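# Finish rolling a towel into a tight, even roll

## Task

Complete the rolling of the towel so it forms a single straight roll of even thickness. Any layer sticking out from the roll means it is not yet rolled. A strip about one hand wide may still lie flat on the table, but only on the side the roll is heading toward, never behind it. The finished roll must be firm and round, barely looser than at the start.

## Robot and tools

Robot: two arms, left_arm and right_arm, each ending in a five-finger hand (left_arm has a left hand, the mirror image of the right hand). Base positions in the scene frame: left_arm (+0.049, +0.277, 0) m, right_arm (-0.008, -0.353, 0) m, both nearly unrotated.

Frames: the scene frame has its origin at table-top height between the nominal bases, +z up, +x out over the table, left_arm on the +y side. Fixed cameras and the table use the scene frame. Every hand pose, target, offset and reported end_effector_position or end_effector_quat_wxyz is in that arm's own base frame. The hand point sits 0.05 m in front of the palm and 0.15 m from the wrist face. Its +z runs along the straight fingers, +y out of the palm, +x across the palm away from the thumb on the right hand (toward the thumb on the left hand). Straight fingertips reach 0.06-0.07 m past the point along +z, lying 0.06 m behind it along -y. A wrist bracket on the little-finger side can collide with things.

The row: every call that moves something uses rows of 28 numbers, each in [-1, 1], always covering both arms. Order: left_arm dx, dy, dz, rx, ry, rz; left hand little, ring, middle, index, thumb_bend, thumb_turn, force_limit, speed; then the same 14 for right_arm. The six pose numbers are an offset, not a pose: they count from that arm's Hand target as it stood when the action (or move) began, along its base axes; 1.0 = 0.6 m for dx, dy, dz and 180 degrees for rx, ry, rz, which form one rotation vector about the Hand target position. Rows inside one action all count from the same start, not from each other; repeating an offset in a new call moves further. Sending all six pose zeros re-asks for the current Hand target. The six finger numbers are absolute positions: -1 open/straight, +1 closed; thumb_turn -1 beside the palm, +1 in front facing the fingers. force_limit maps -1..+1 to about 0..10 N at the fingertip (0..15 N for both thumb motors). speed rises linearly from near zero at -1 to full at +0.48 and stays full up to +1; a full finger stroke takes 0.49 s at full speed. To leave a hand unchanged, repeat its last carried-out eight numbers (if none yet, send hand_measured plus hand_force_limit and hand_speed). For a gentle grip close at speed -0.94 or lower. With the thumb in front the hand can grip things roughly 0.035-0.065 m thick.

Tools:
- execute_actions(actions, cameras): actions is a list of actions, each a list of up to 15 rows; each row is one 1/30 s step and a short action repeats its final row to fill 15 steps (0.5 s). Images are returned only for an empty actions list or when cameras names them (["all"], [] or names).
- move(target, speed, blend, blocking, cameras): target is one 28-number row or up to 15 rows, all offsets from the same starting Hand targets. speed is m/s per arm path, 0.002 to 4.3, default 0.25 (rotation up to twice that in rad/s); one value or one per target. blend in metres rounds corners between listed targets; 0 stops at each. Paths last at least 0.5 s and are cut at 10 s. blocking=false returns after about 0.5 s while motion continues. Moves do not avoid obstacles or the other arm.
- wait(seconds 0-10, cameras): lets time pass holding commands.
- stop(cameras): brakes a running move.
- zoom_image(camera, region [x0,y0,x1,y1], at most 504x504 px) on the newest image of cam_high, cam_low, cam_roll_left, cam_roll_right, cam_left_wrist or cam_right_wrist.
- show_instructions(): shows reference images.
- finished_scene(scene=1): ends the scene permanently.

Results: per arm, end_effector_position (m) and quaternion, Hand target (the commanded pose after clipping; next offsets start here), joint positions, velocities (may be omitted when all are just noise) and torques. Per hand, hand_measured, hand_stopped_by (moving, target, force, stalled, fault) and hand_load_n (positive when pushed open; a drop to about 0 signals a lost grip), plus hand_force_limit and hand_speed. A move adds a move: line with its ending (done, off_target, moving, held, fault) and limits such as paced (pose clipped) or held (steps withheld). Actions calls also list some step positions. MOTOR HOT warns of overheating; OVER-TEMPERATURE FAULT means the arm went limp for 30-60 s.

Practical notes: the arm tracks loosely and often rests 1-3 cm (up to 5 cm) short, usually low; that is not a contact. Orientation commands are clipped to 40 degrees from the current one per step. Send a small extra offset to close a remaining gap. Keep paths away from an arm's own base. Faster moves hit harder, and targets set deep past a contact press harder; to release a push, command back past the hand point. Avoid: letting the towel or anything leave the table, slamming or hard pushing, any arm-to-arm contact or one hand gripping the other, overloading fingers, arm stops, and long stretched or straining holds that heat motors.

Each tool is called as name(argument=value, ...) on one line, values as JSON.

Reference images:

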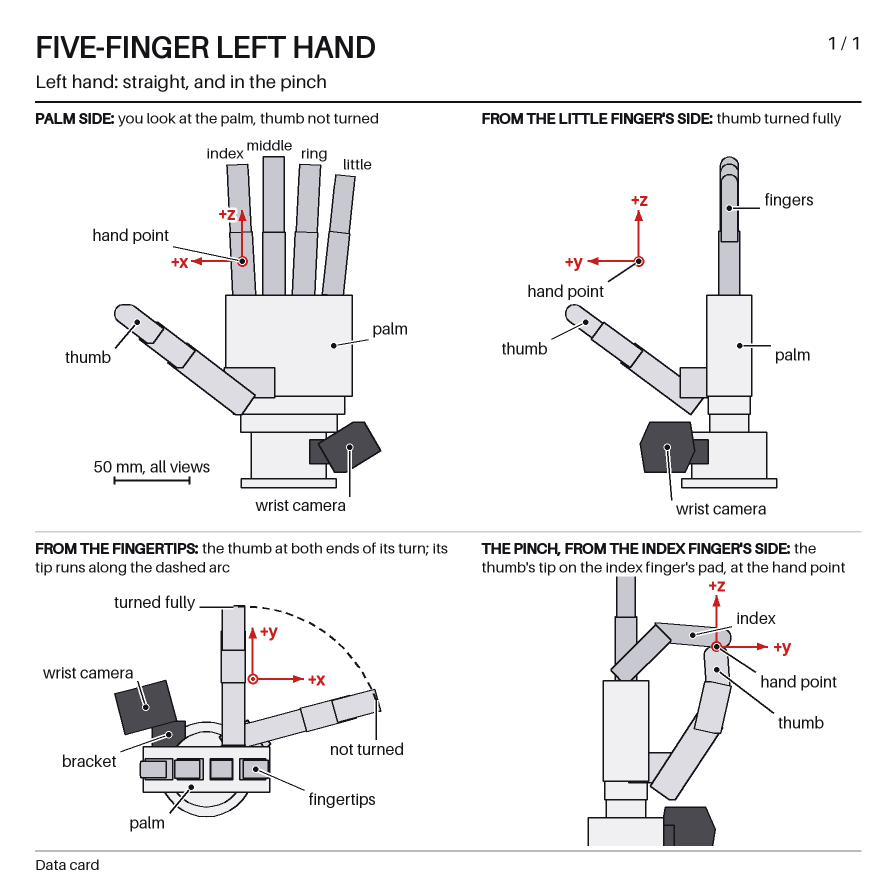

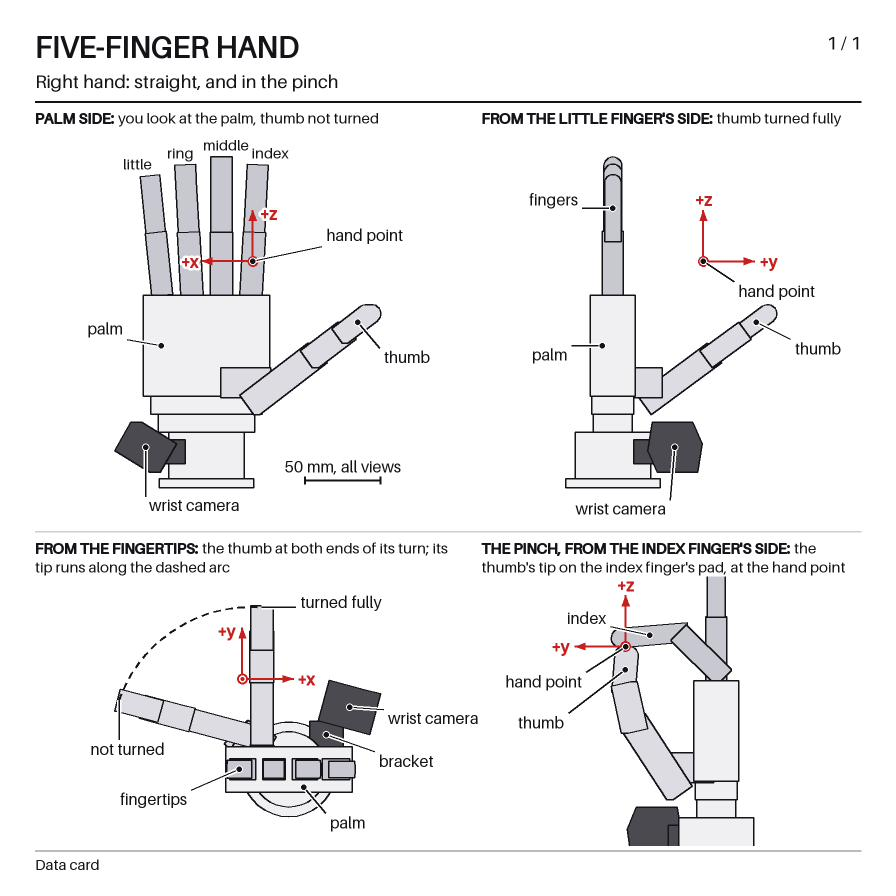

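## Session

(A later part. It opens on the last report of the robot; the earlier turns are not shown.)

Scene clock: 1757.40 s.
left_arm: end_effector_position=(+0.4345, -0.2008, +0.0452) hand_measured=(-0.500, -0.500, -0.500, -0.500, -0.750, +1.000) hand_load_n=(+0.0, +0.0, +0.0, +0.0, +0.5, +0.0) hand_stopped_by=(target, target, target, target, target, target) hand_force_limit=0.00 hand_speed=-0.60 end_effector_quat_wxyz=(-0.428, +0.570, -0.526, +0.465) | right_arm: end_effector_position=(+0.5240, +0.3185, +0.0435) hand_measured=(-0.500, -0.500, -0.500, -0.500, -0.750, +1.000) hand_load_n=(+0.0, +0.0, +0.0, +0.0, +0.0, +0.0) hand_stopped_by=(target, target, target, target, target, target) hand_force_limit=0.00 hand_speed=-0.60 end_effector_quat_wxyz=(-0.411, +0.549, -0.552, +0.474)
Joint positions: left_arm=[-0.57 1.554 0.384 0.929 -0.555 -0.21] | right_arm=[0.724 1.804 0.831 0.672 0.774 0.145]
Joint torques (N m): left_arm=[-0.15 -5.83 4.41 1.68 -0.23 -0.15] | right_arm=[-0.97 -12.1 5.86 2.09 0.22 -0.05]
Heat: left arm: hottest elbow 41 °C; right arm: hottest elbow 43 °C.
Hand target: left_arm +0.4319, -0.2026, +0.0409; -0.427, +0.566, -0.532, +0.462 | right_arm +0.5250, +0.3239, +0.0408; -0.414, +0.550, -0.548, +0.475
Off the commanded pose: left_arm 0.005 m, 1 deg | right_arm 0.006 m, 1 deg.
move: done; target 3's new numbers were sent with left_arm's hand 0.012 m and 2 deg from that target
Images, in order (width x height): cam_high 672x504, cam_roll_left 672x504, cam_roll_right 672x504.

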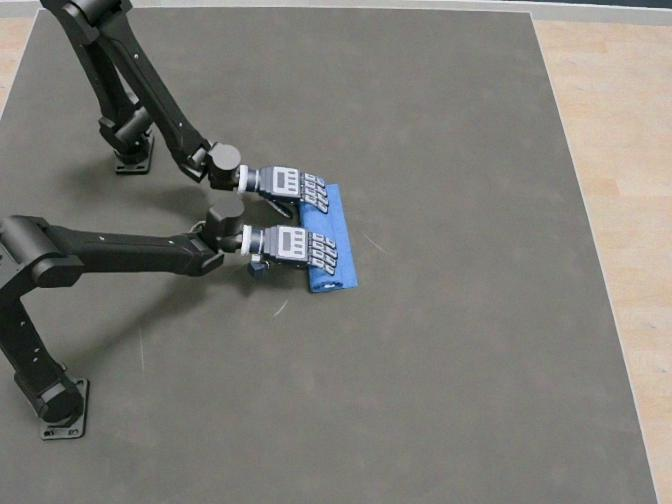

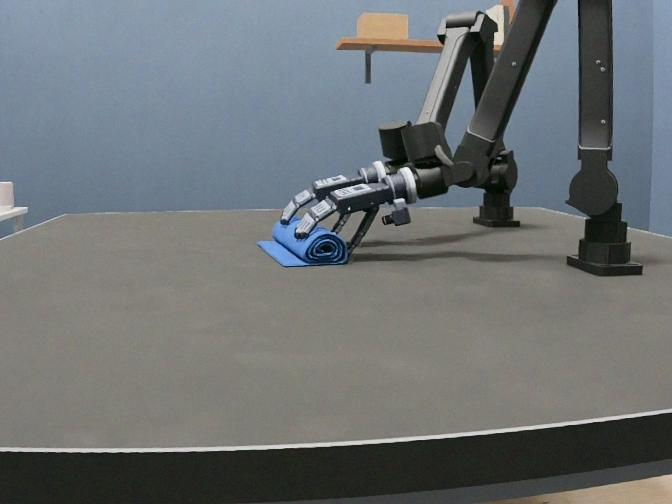

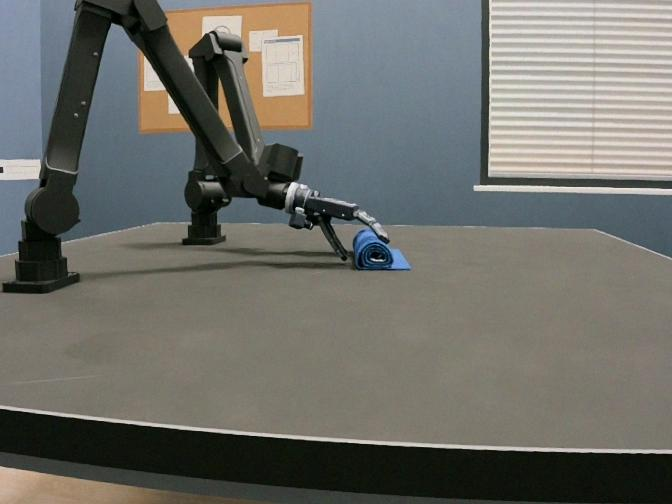

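move(target=[[0.0285,0,-0.003,0,0,0,-0.5,-0.5,-0.5,-0.5,-0.75,1,0,-0.6, 0.035,0,-0.003,0,0,0,-0.5,-0.5,-0.5,-0.5,-0.75,1,0,-0.6],[0.0285,0,-0.004,0,0,0,-0.34,-0.34,-0.34,-0.34,-0.52,1,0,-0.6, 0.035,0,-0.004,0,0,0,-0.34,-0.34,-0.34,-0.34,-0.52,1,0,-0.6],[0.0285,0,-0.004,0,0,0,-0.26,-0.26,-0.26,-0.26,-0.44,1,0,-0.6, 0.035,0,-0.004,0,0,0,-0.25,-0.25,-0.25,-0.25,-0.43,1,0,-0.6]], speed=0.08, cameras=["cam_roll_left","cam_roll_right","cam_high"])

zoom_image(camera="cam_roll_left", region=[230, 180, 390, 290])

zoom_image(camera="cam_roll_right", region=[300, 180, 460, 290])

zoom_image(camera="cam_high", region=[260, 170, 420, 310])

Scene clock: 1765.33 s.
left_arm: end_effector_position=(+0.4438, -0.2040, +0.0430) hand_measured=(-0.260, -0.260, -0.260, -0.260, -0.442, +1.000) hand_load_n=(+0.0, +0.0, +3.0, +1.5, +2.0, -0.5) hand_stopped_by=(target, target, target, target, target, target) hand_force_limit=0.00 hand_speed=-0.60 end_effector_quat_wxyz=(-0.425, +0.567, -0.528, +0.469) | right_arm: end_effector_position=(+0.5351, +0.3213, +0.0377) hand_measured=(-0.250, -0.250, -0.250, -0.250, -0.432, +1.000) hand_load_n=(+0.0, +1.0, +2.0, +0.0, +2.0, +1.0) hand_stopped_by=(target, target, target, target, target, target) hand_force_limit=0.00 hand_speed=-0.60 end_effector_quat_wxyz=(-0.412, +0.554, -0.549, +0.472)
Joint positions: left_arm=[-0.557 1.584 0.406 0.945 -0.531 -0.205] | right_arm=[0.709 1.833 0.857 0.678 0.748 0.134]
Joint torques (N m): left_arm=[1.08 -5.6 5.64 1.26 -0.04 -0.12] | right_arm=[-2.14 -12.16 7.2 1.72 0.11 -0.05]
Heat: left arm: hottest elbow 40 °C; right arm: hottest elbow 43 °C.
Hand target: left_arm +0.4491, -0.2028, +0.0388; -0.427, +0.566, -0.532, +0.462 | right_arm +0.5459, +0.3240, +0.0384; -0.414, +0.550, -0.548, +0.475
Off the commanded pose: left_arm 0.007 m, 1 deg | right_arm 0.011 m, 1 deg.
move: off_target (right_arm); target 2's new numbers were sent with right_arm's hand 0.015 m and 1 deg from that target; target 3's new numbers were sent with right_arm's hand 0.014 m and 1 deg from that target
Images, in order (width x height): cam_high 672x504, cam_roll_left 672x504, cam_roll_right 672x504.

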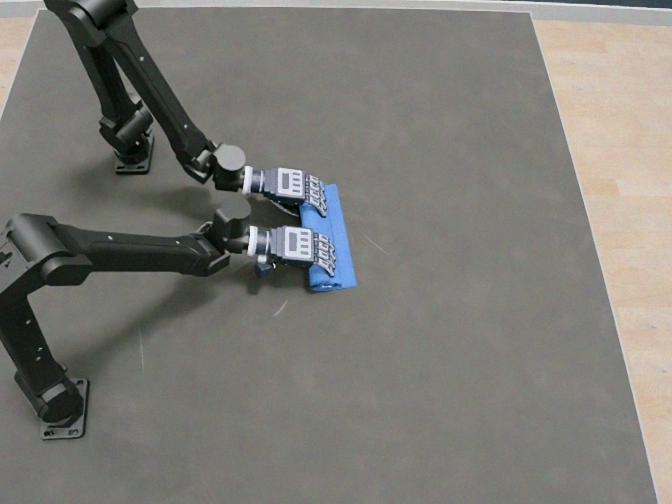

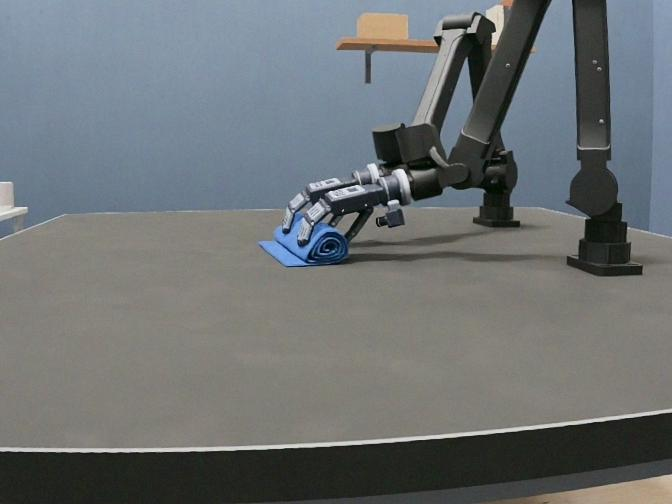

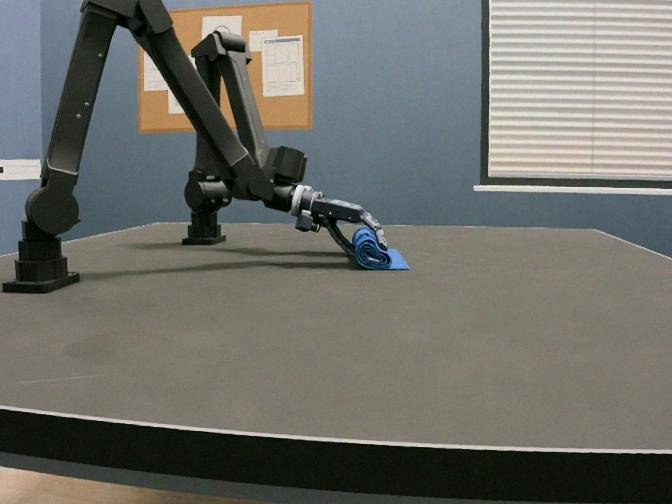

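Scaled by 3.150.

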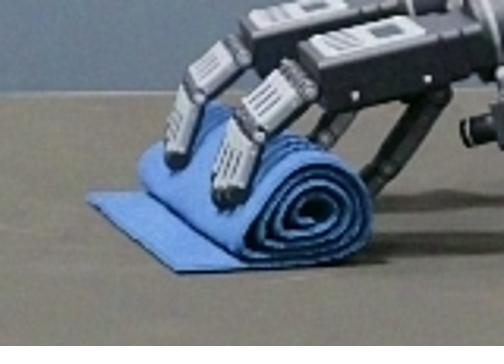

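Scaled by 3.150.

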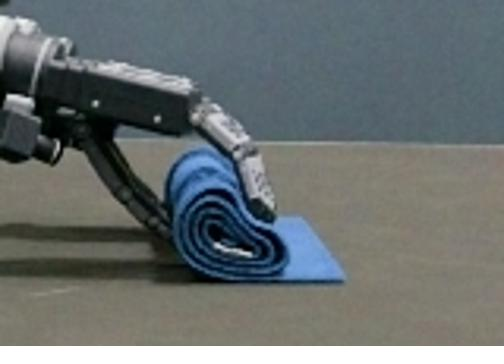

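Scaled by 3.150.

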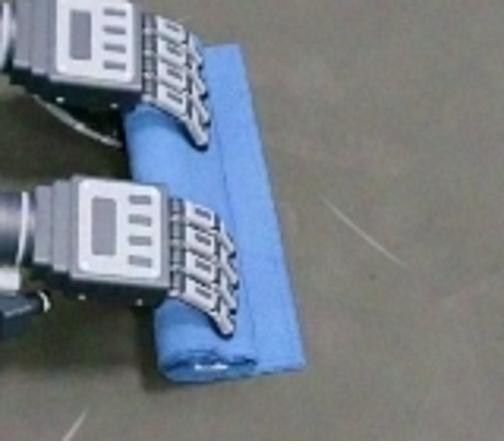

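move(target=[[0.0239,0.0024,0.0063,-0.0049,0.1221,0,-0.26,-0.26,-0.26,-0.26,-0.44,1,0,-0.6, 0.0222,0.0014,0.0069,0.0026,0.1222,0,-0.25,-0.25,-0.25,-0.25,-0.43,1,0,-0.6],[0.0478,0.0048,0.0127,-0.0098,0.2443,0,-0.26,-0.26,-0.26,-0.26,-0.44,1,0,-0.6, 0.0445,0.0029,0.0139,0.0051,0.2444,0,-0.25,-0.25,-0.25,-0.25,-0.43,1,0,-0.6],[0.0717,0.0072,0.019,-0.0147,0.3664,0,-0.26,-0.26,-0.26,-0.26,-0.44,1,0,-0.6, 0.0667,0.0043,0.0208,0.0077,0.3666,0,-0.25,-0.25,-0.25,-0.25,-0.43,1,0,-0.6]], speed=[0.15,0.15,0.15], blend=[0.01,0.01,0], cameras=["cam_roll_left","cam_roll_right","cam_high"])

zoom_image(camera="cam_roll_left", region=[230, 180, 390, 290])

zoom_image(camera="cam_roll_right", region=[300, 180, 460, 290])

zoom_image(camera="cam_high", region=[260, 170, 420, 310])

Scene clock: 1779.33 s.
left_arm: end_effector_position=(+0.4901, -0.2011, +0.0592) hand_measured=(-0.260, -0.260, -0.260, -0.260, -0.440, +1.000) hand_load_n=(+0.0, +0.0, -2.0, +0.0, +0.0, +0.0) hand_stopped_by=(target, target, target, target, target, target) hand_force_limit=0.00 hand_speed=-0.60 end_effector_quat_wxyz=(-0.064, +0.734, -0.668, +0.105) | right_arm: end_effector_position=(+0.5740, +0.3251, +0.0515) hand_measured=(-0.250, -0.250, -0.250, -0.250, -0.432, +1.000) hand_load_n=(+0.0, +0.5, +0.0, +0.0, +0.5, +0.0) hand_stopped_by=(target, target, target, target, target, target) hand_force_limit=0.00 hand_speed=-0.60 end_effector_quat_wxyz=(-0.052, +0.719, -0.687, +0.093)
Joint positions: left_arm=[-0.301 1.753 1.324 -0.895 -0.027 -0.391] | right_arm=[0.479 2.145 1.926 -1.192 0.142 0.421]
Joint torques (N m): left_arm=[0.97 -10.11 9.28 -0.24 0.03 -0.2] | right_arm=[-2.08 -17.73 10.29 0.13 -0.05 0.07]
Heat: left arm: hottest elbow 39 °C; right arm: hottest elbow 43 °C.
Hand target: left_arm +0.4921, -0.1983, +0.0500; -0.057, +0.736, -0.669, +0.091 | right_arm +0.5861, +0.3265, +0.0509; -0.055, +0.715, -0.691, +0.093
Off the commanded pose: left_arm 0.010 m, 2 deg | right_arm 0.012 m, 1 deg.
move: off_target (right_arm)
Images, in order (width x height): cam_high 672x504, cam_roll_left 672x504, cam_roll_right 672x504.

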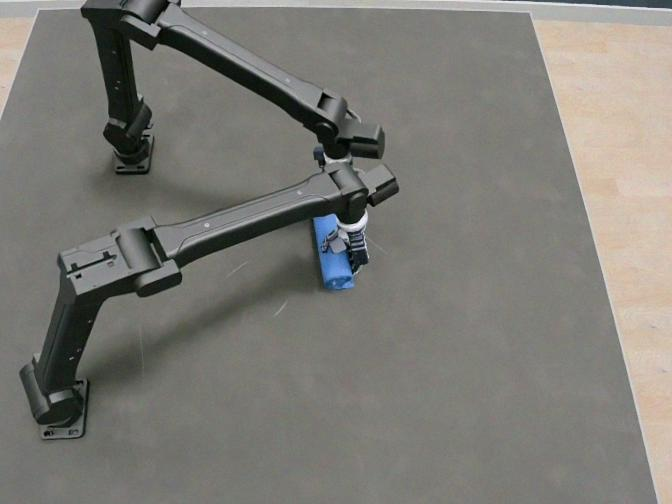

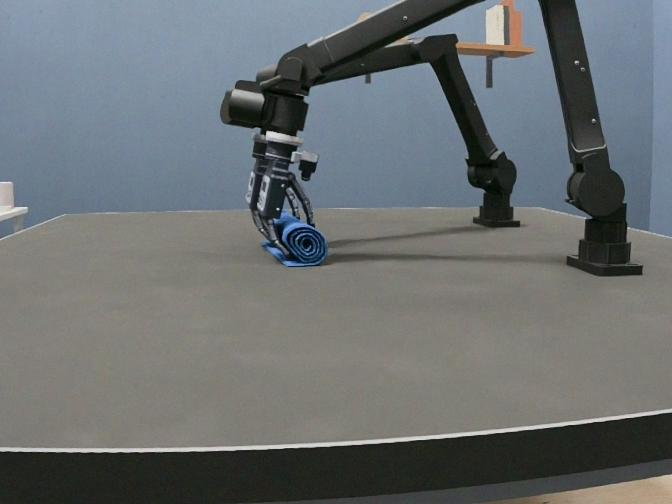

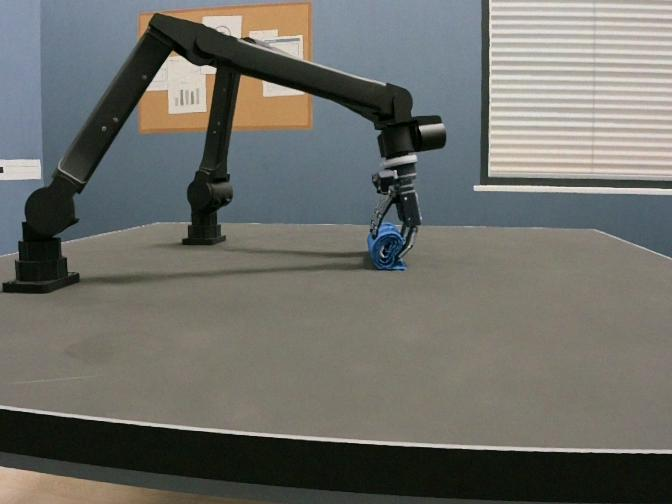

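Scaled by 3.150.

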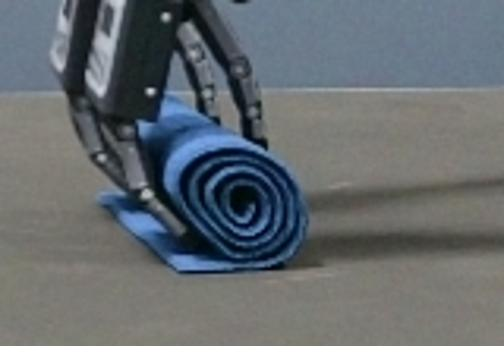

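Scaled by 3.150.

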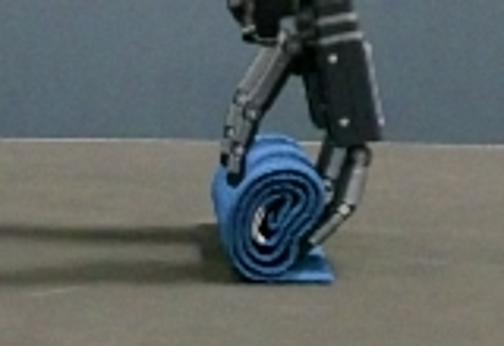

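Scaled by 3.150.

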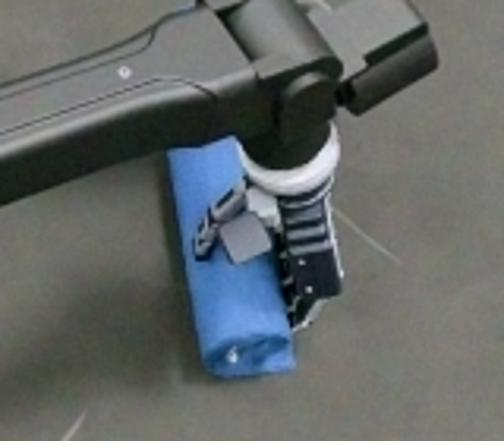

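move(target=[[0,0,0,0,0,0,-0.3,-0.3,-0.3,-0.3,-0.5,1,0,-0.85, 0,0,0,0,0,0,-0.3,-0.3,-0.3,-0.3,-0.5,1,0,-0.85],[0.003,0,0.003,0,0,0,-0.35,-0.35,-0.35,-0.35,-0.55,1,0,-0.85, 0.003,0,0.003,0,0,0,-0.35,-0.35,-0.35,-0.35,-0.55,1,0,-0.85]], speed=0.04, cameras=["cam_roll_left","cam_roll_right","cam_high"])

zoom_image(camera="cam_roll_left", region=[230, 180, 390, 290])

zoom_image(camera="cam_roll_right", region=[300, 180, 460, 290])

Scene clock: 1791.27 s.
left_arm: end_effector_position=(+0.4863, -0.2010, +0.0622) hand_measured=(-0.350, -0.350, -0.348, -0.350, -0.550, +1.000) hand_load_n=(+0.0, +0.0, -8.0, +0.5, +0.0, +0.0) hand_stopped_by=(target, target, target, target, target, target) hand_force_limit=0.00 hand_speed=-0.85 end_effector_quat_wxyz=(-0.058, +0.734, -0.669, +0.098) | right_arm: end_effector_position=(+0.5740, +0.3248, +0.0557) hand_measured=(-0.350, -0.350, -0.350, -0.350, -0.550, +1.000) hand_load_n=(+0.0, +0.0, -2.0, +0.0, +0.0, +0.0) hand_stopped_by=(target, target, target, target, target, target) hand_force_limit=0.00 hand_speed=-0.85 end_effector_quat_wxyz=(-0.050, +0.719, -0.687, +0.091)
Joint positions: left_arm=[-0.301 1.753 1.332 -0.922 -0.022 -0.391] | right_arm=[0.477 2.147 1.94 -1.21 0.14 0.421]
Joint torques (N m): left_arm=[1.08 -9.93 9.24 0.43 -0.19 -0.19] | right_arm=[-2.14 -17.67 10.24 0.46 0.03 0.06]
Heat: left arm: hottest elbow 40 °C; right arm: hottest elbow 43 °C.
Hand target: left_arm +0.4939, -0.1983, +0.0519; -0.057, +0.736, -0.669, +0.091 | right_arm +0.5878, +0.3266, +0.0526; -0.055, +0.715, -0.691, +0.093
Off the commanded pose: left_arm 0.013 m, 1 deg | right_arm 0.014 m, 1 deg.
move: off_target (left_arm, right_arm); target 2's new numbers were sent with right_arm's hand 0.015 m and 1 deg from that target
Images, in order (width x height): cam_high 672x504, cam_roll_left 672x504, cam_roll_right 672x504.

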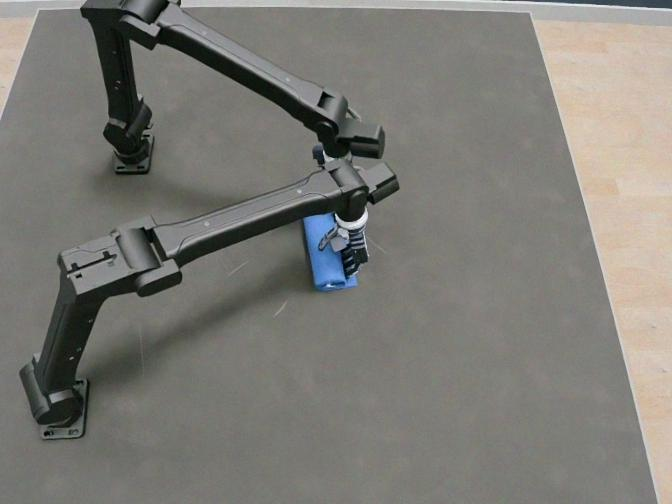

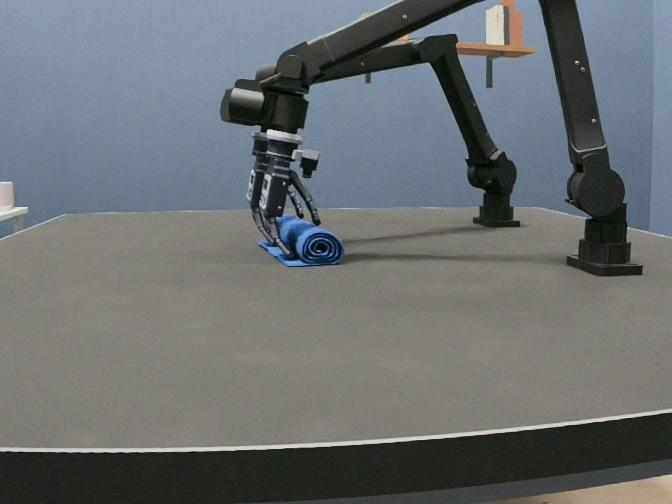

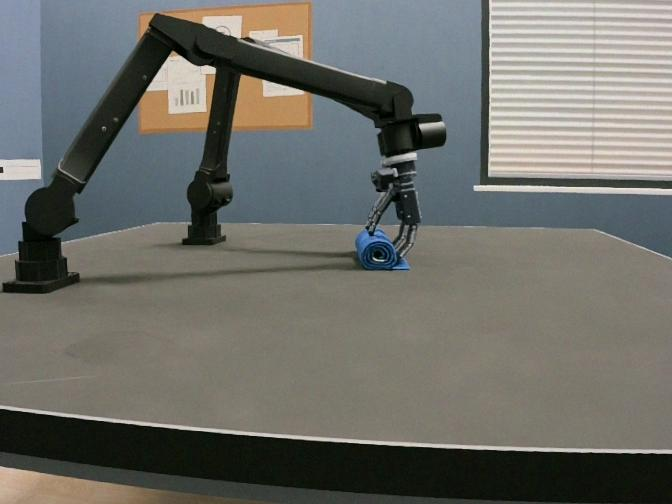

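Scaled by 3.150.

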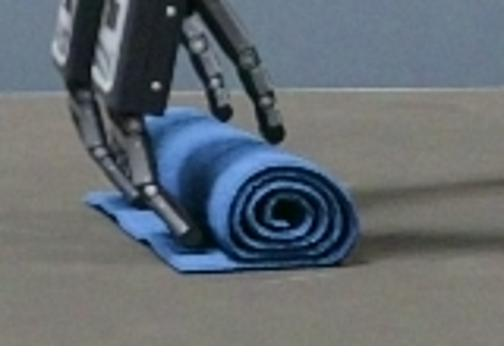

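Scaled by 3.150.

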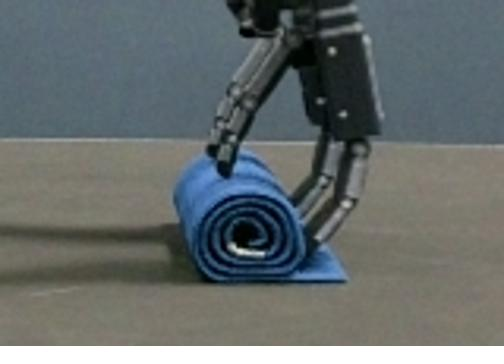

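move(target=[[0.03,0,0.02,0,0,0,-0.35,-0.35,-0.35,-0.35,-0.7,1,0,-0.7, 0.03,0,0.02,0,0,0,-0.35,-0.35,-0.35,-0.35,-0.7,1,0,-0.7]], speed=0.05, cameras=["cam_roll_left","cam_roll_right","cam_high"])

zoom_image(camera="cam_roll_left", region=[230, 180, 390, 290])

zoom_image(camera="cam_roll_right", region=[300, 180, 460, 290])

Scene clock: 1799.50 s.
left_arm: end_effector_position=(+0.4956, -0.2013, +0.0646) hand_measured=(-0.350, -0.350, -0.348, -0.350, -0.700, +1.000) hand_load_n=(+0.0, +0.0, -4.5, +0.0, +0.0, +0.0) hand_stopped_by=(target, target, target, target, target, target) hand_force_limit=0.00 hand_speed=-0.70 end_effector_quat_wxyz=(-0.053, +0.736, -0.669, +0.088) | right_arm: end_effector_position=(+0.5908, +0.3245, +0.0577) hand_measured=(-0.350, -0.350, -0.350, -0.350, -0.700, +1.000) hand_load_n=(+0.0, +0.0, +0.0, +0.0, +0.0, +0.5) hand_stopped_by=(target, target, target, target, target, target) hand_force_limit=0.00 hand_speed=-0.70 end_effector_quat_wxyz=(-0.044, +0.716, -0.691, +0.089)
Joint positions: left_arm=[-0.296 1.787 1.387 -0.966 -0.02 -0.39] | right_arm=[0.466 2.2 2.037 -1.265 0.14 0.42]
Joint torques (N m): left_arm=[1.44 -10.81 10.81 0.32 -0.16 -0.11] | right_arm=[-2.14 -19.08 11.02 0.18 -0.03 -0.05]
Heat: left arm: hottest elbow 40 °C; right arm: hottest elbow 44 °C.
Hand target: left_arm +0.5119, -0.1984, +0.0639; -0.056, +0.736, -0.669, +0.091 | right_arm +0.6059, +0.3264, +0.0646; -0.055, +0.715, -0.691, +0.093
Off the commanded pose: left_arm 0.017 m, 1 deg | right_arm 0.017 m, 1 deg.
move: off_target (left_arm, right_arm)
Images, in order (width x height): cam_high 672x504, cam_roll_left 672x504, cam_roll_right 672x504.

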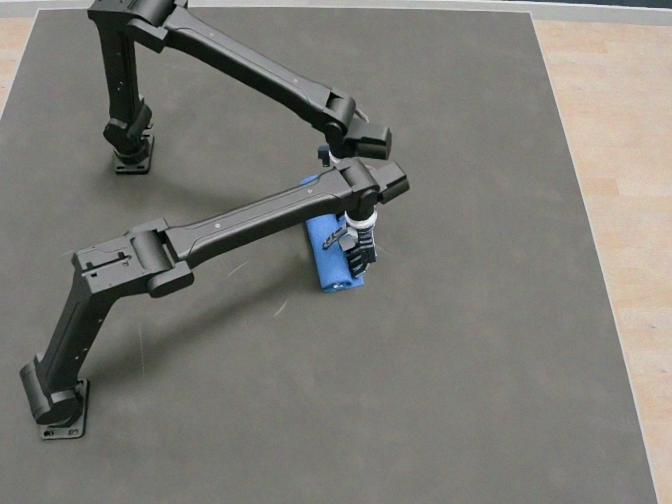

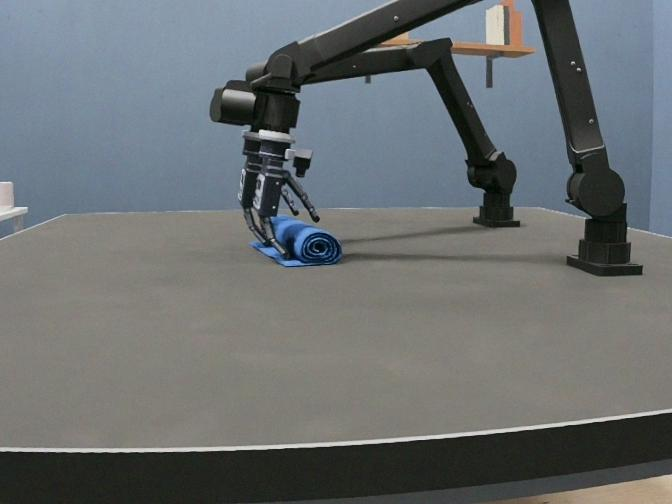

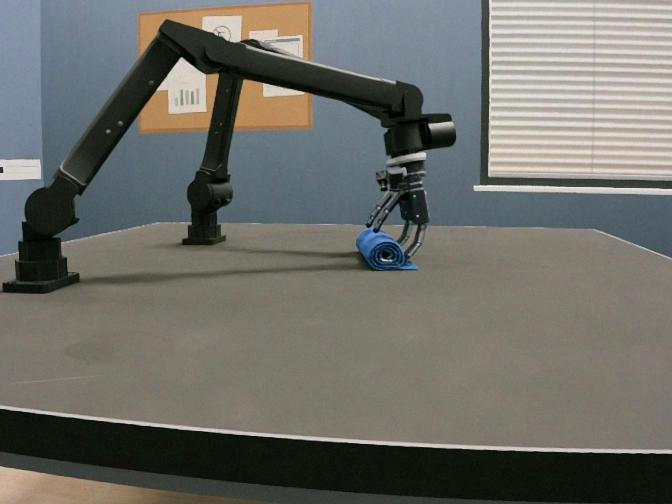

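Scaled by 3.150.

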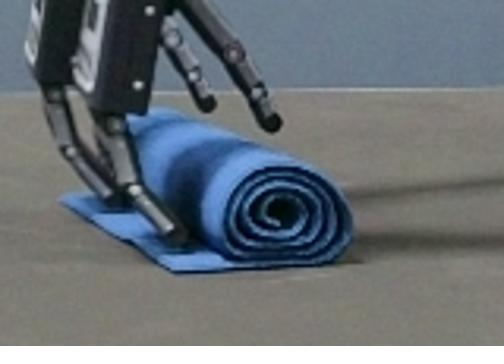

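Scaled by 3.150.

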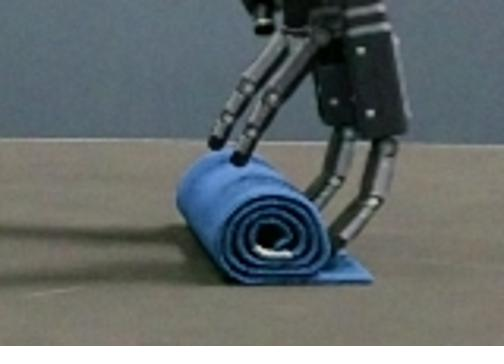

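move(target=[[0.02,0,0.12,0,0,0,-0.35,-0.35,-0.35,-0.35,-1,1,0,-0.7, 0.01,0,0.12,0,0,0,-0.35,-0.35,-0.35,-0.35,-1,1,0,-0.7],[0,0,0.22,0,0,0,-0.35,-0.35,-0.35,-0.35,-1,1,0,-0.7, 0,0,0.22,0,0,0,-0.35,-0.35,-0.35,-0.35,-1,1,0,-0.7]], speed=0.12, blend=[0.02,0], cameras=["cam_roll_left","cam_roll_right","cam_high"])

zoom_image(camera="cam_roll_left", region=[230, 180, 390, 290])

zoom_image(camera="cam_roll_right", region=[300, 180, 460, 290])

zoom_image(camera="cam_high", region=[260, 170, 420, 310])

Scene clock: 1808.03 s.
left_arm: end_effector_position=(+0.4966, -0.1971, +0.1707) hand_measured=(-0.350, -0.350, -0.348, -0.350, -1.000, +1.000) hand_load_n=(+0.0, +0.0, +0.0, +0.0, +0.0, +0.0) hand_stopped_by=(target, target, target, target, target, target) hand_force_limit=0.00 hand_speed=-0.70 end_effector_quat_wxyz=(-0.044, +0.739, -0.669, +0.067) | right_arm: end_effector_position=(+0.5959, +0.3250, +0.1859) hand_measured=(-0.350, -0.350, -0.350, -0.350, -1.000, +1.000) hand_load_n=(+0.0, +0.0, +0.0, +0.0, +0.0, +0.0) hand_stopped_by=(target, target, target, target, target, target) hand_force_limit=0.00 hand_speed=-0.70 end_effector_quat_wxyz=(-0.041, +0.716, -0.691, +0.088)
Joint positions: left_arm=[-0.289 1.744 1.618 -1.284 -0.02 -0.385] | right_arm=[0.463 2.236 2.437 -1.635 0.14 0.418]
Joint torques (N m): left_arm=[0.79 -13.63 12.49 0.01 -0.16 -0.16] | right_arm=[-1.85 -19.78 11.02 0.18 -0.03 -0.03]
Heat: left arm: hottest elbow 40 °C; right arm: hottest elbow 44 °C.
Hand target: left_arm +0.5119, -0.1984, +0.1958; -0.056, +0.736, -0.669, +0.091 | right_arm +0.6058, +0.3266, +0.1966; -0.055, +0.715, -0.691, +0.093
Off the commanded pose: left_arm 0.030 m, 3 deg | right_arm 0.015 m, 2 deg.
move: off_target (left_arm, right_arm)
Images, in order (width x height): cam_high 672x504, cam_roll_left 672x504, cam_roll_right 672x504.

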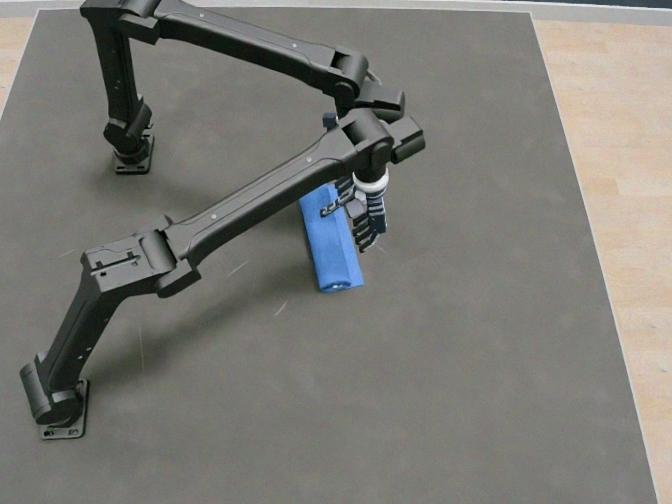

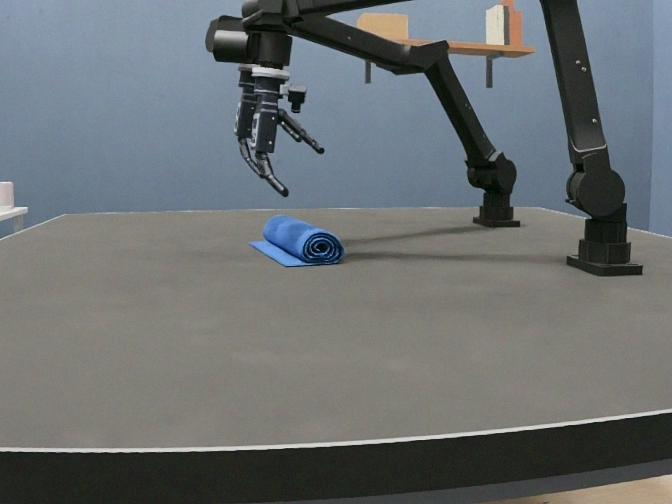

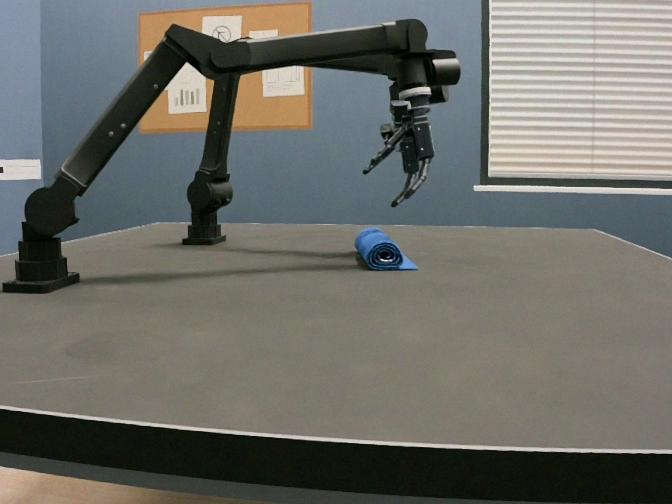

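Scaled by 3.150.

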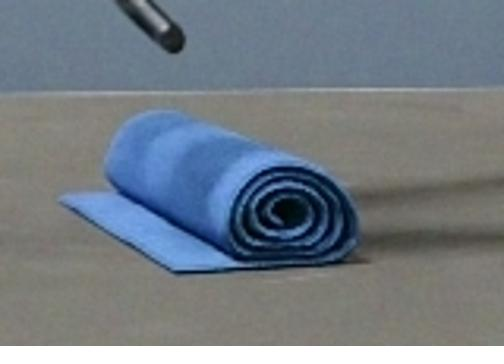

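Scaled by 3.150.

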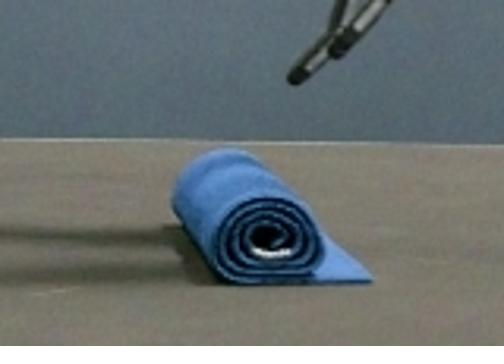

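Scaled by 3.150.

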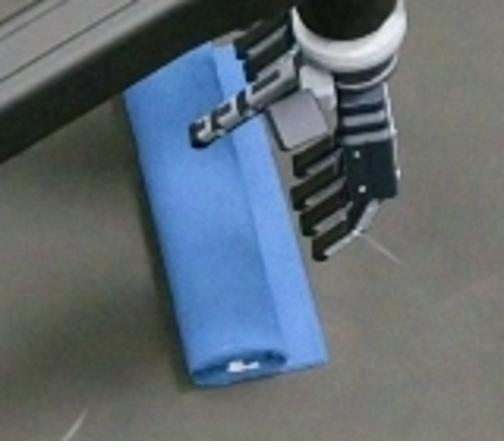

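zoom_image(camera="cam_roll_left", region=[240, 200, 360, 280])

zoom_image(camera="cam_roll_right", region=[330, 210, 440, 285])

zoom_image(camera="cam_roll_left", region=[290, 218, 350, 273])

zoom_image(camera="cam_low", region=[330, 240, 470, 320])

Scaled by 4.200.

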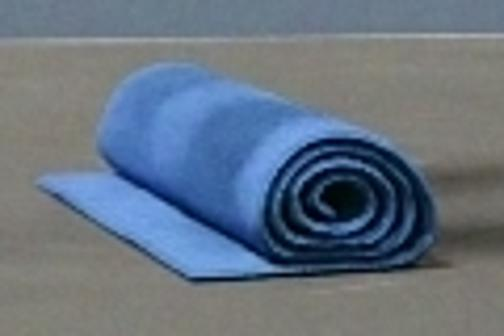

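Scaled by 4.582.

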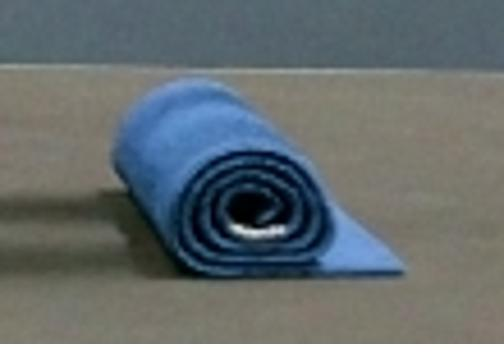

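Scaled by 8.400.

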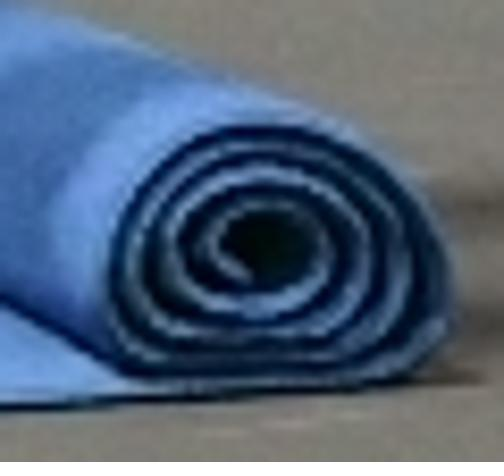

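This scene's latest camera images include none from cam_low. They are from: cam_high, cam_roll_left, cam_roll_right. cam_low's image comes with the result of a call that names it in "cameras".

move(target=[[-0.05,0,0.1,0,0,0,-0.35,-0.35,-0.35,-0.35,-1,1,0,-0.7, -0.05,0,0.1,0,0,0,-0.35,-0.35,-0.35,-0.35,-1,1,0,-0.7],[-0.35,0.25,0.12,0,0,0,-0.5,-0.5,-0.5,-0.5,-1,1,0,-0.7, -0.35,-0.3,0.12,0,0,0,-0.5,-0.5,-0.5,-0.5,-1,1,0,-0.7]], speed=[0.15,0.2], blend=[0.03,0], cameras=["all"])

zoom_image(camera="cam_high", region=[270, 170, 400, 310])

zoom_image(camera="cam_low", region=[340, 250, 450, 310])

zoom_image(camera="cam_roll_right", region=[345, 220, 420, 280])

zoom_image(camera="cam_roll_left", region=[240, 200, 360, 280])

Scene clock: 1825.13 s.
left_arm: end_effector_position=(+0.3039, -0.0515, +0.2650) hand_measured=(-0.500, -0.500, -0.500, -0.500, -1.000, +1.000) hand_load_n=(+0.0, +0.0, +0.0, +0.0, +0.0, +0.0) hand_stopped_by=(target, target, target, target, target, target) hand_force_limit=0.00 hand_speed=-0.70 end_effector_quat_wxyz=(-0.056, +0.737, -0.668, +0.090) | right_arm: end_effector_position=(+0.3934, +0.1480, +0.2590) hand_measured=(-0.500, -0.500, -0.500, -0.500, -1.000, +1.000) hand_load_n=(+0.0, +0.0, +0.0, +0.0, +0.0, +0.0) hand_stopped_by=(target, target, target, target, target, target) hand_force_limit=0.00 hand_speed=-0.70 end_effector_quat_wxyz=(-0.040, +0.715, -0.693, +0.085)
Joint positions: left_arm=[-0.022 1.135 1.227 -1.453 0.033 -0.124] | right_arm=[0.305 1.458 1.513 -1.474 0.112 0.265]
Joint torques (N m): left_arm=[1.2 -5.66 8.72 0.12 0.06 -0.12] | right_arm=[-1.9 -12.86 7.9 0.81 -0.07 -0.06]
Heat: left arm: hottest elbow 40 °C; right arm: hottest elbow 46 °C.
Hand target: left_arm +0.3019, -0.0484, +0.2679; -0.056, +0.736, -0.669, +0.091 | right_arm +0.3958, +0.1464, +0.2686; -0.055, +0.715, -0.691, +0.093
Off the commanded pose: left_arm 0.005 m, 0 deg | right_arm 0.010 m, 2 deg.
move: done
camera_calibration:
cam_left_wrist: T_world_to_cam=[[0.969475, -0.139324, 0.201761, -0.355673], [-0.223719, -0.839393, 0.495347, -0.106995], [0.100343, -0.525365, -0.84494, 0.275292], [0, 0, 0, 1]] pos_world=[0.293256, 0.00526372, 0.357366]
cam_right_wrist: T_world_to_cam=[[-0.923767, -0.363113, -0.121667, 0.442866], [-0.379414, 0.824708, 0.419406, -0.0810673], [-0.0519518, 0.433595, -0.899609, 0.306013], [0, 0, 0, 1]] pos_world=[0.394245, 0.0949814, 0.363175]

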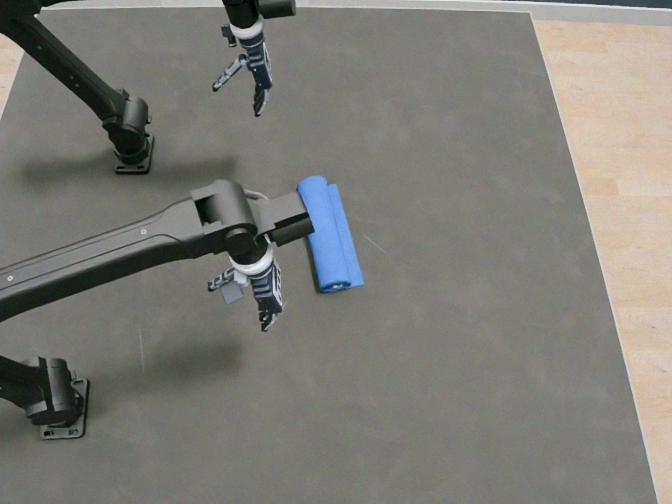

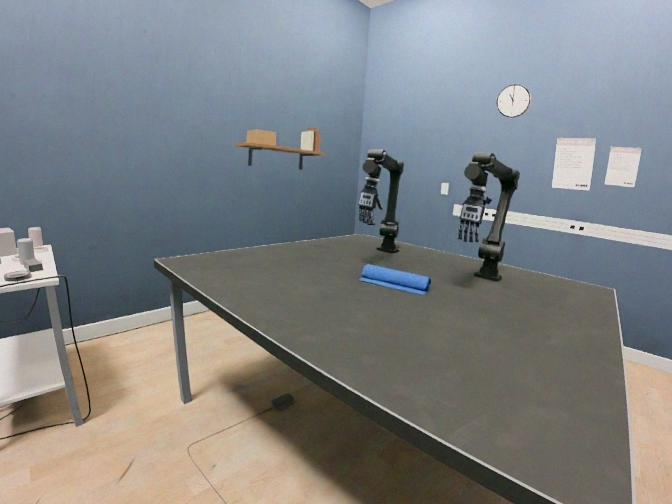

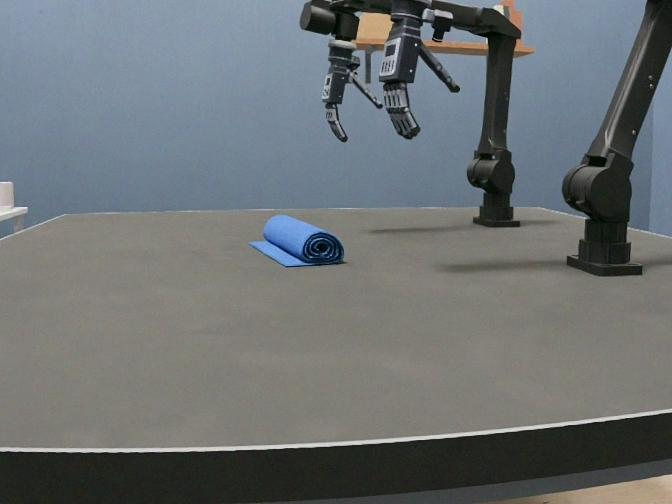

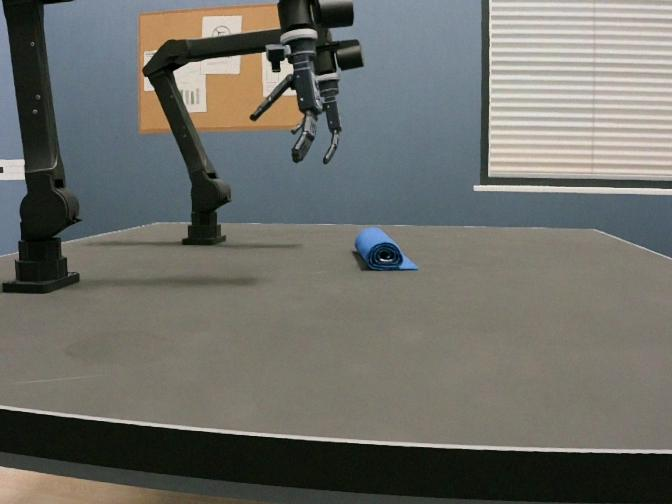

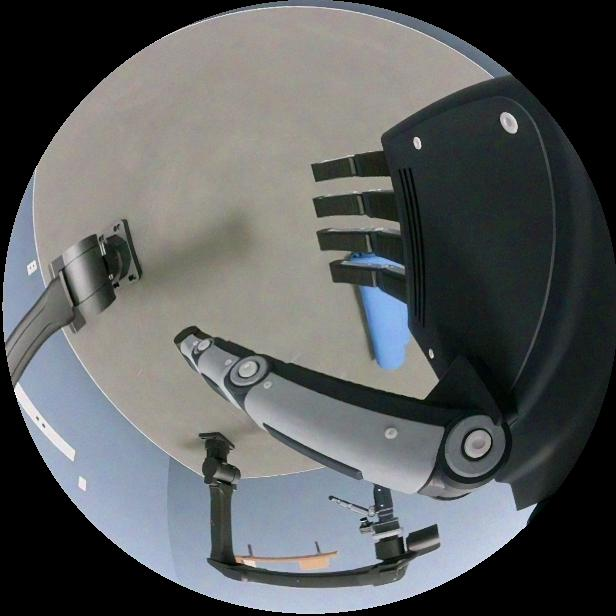

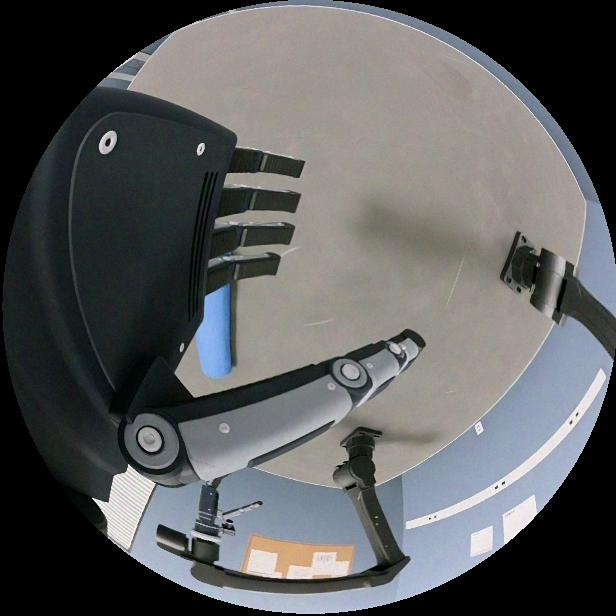

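Scaled by 3.600.

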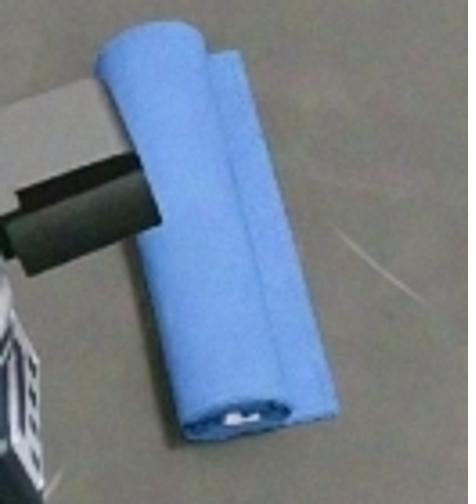

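Scaled by 4.582.

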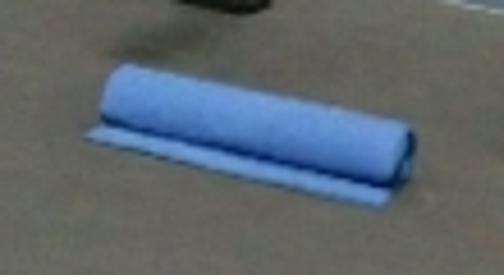

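Scaled by 6.720.

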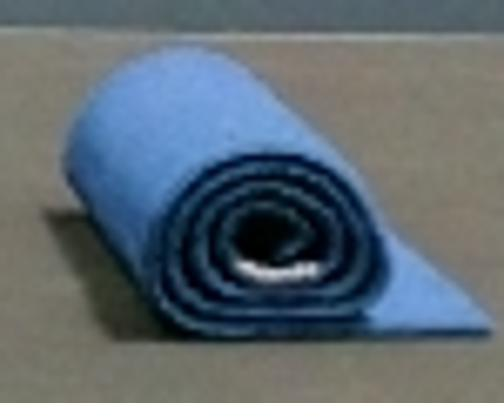

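Scaled by 4.200.

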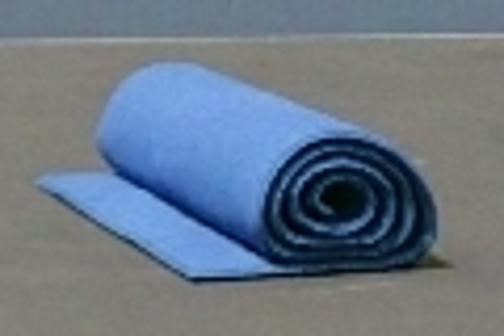

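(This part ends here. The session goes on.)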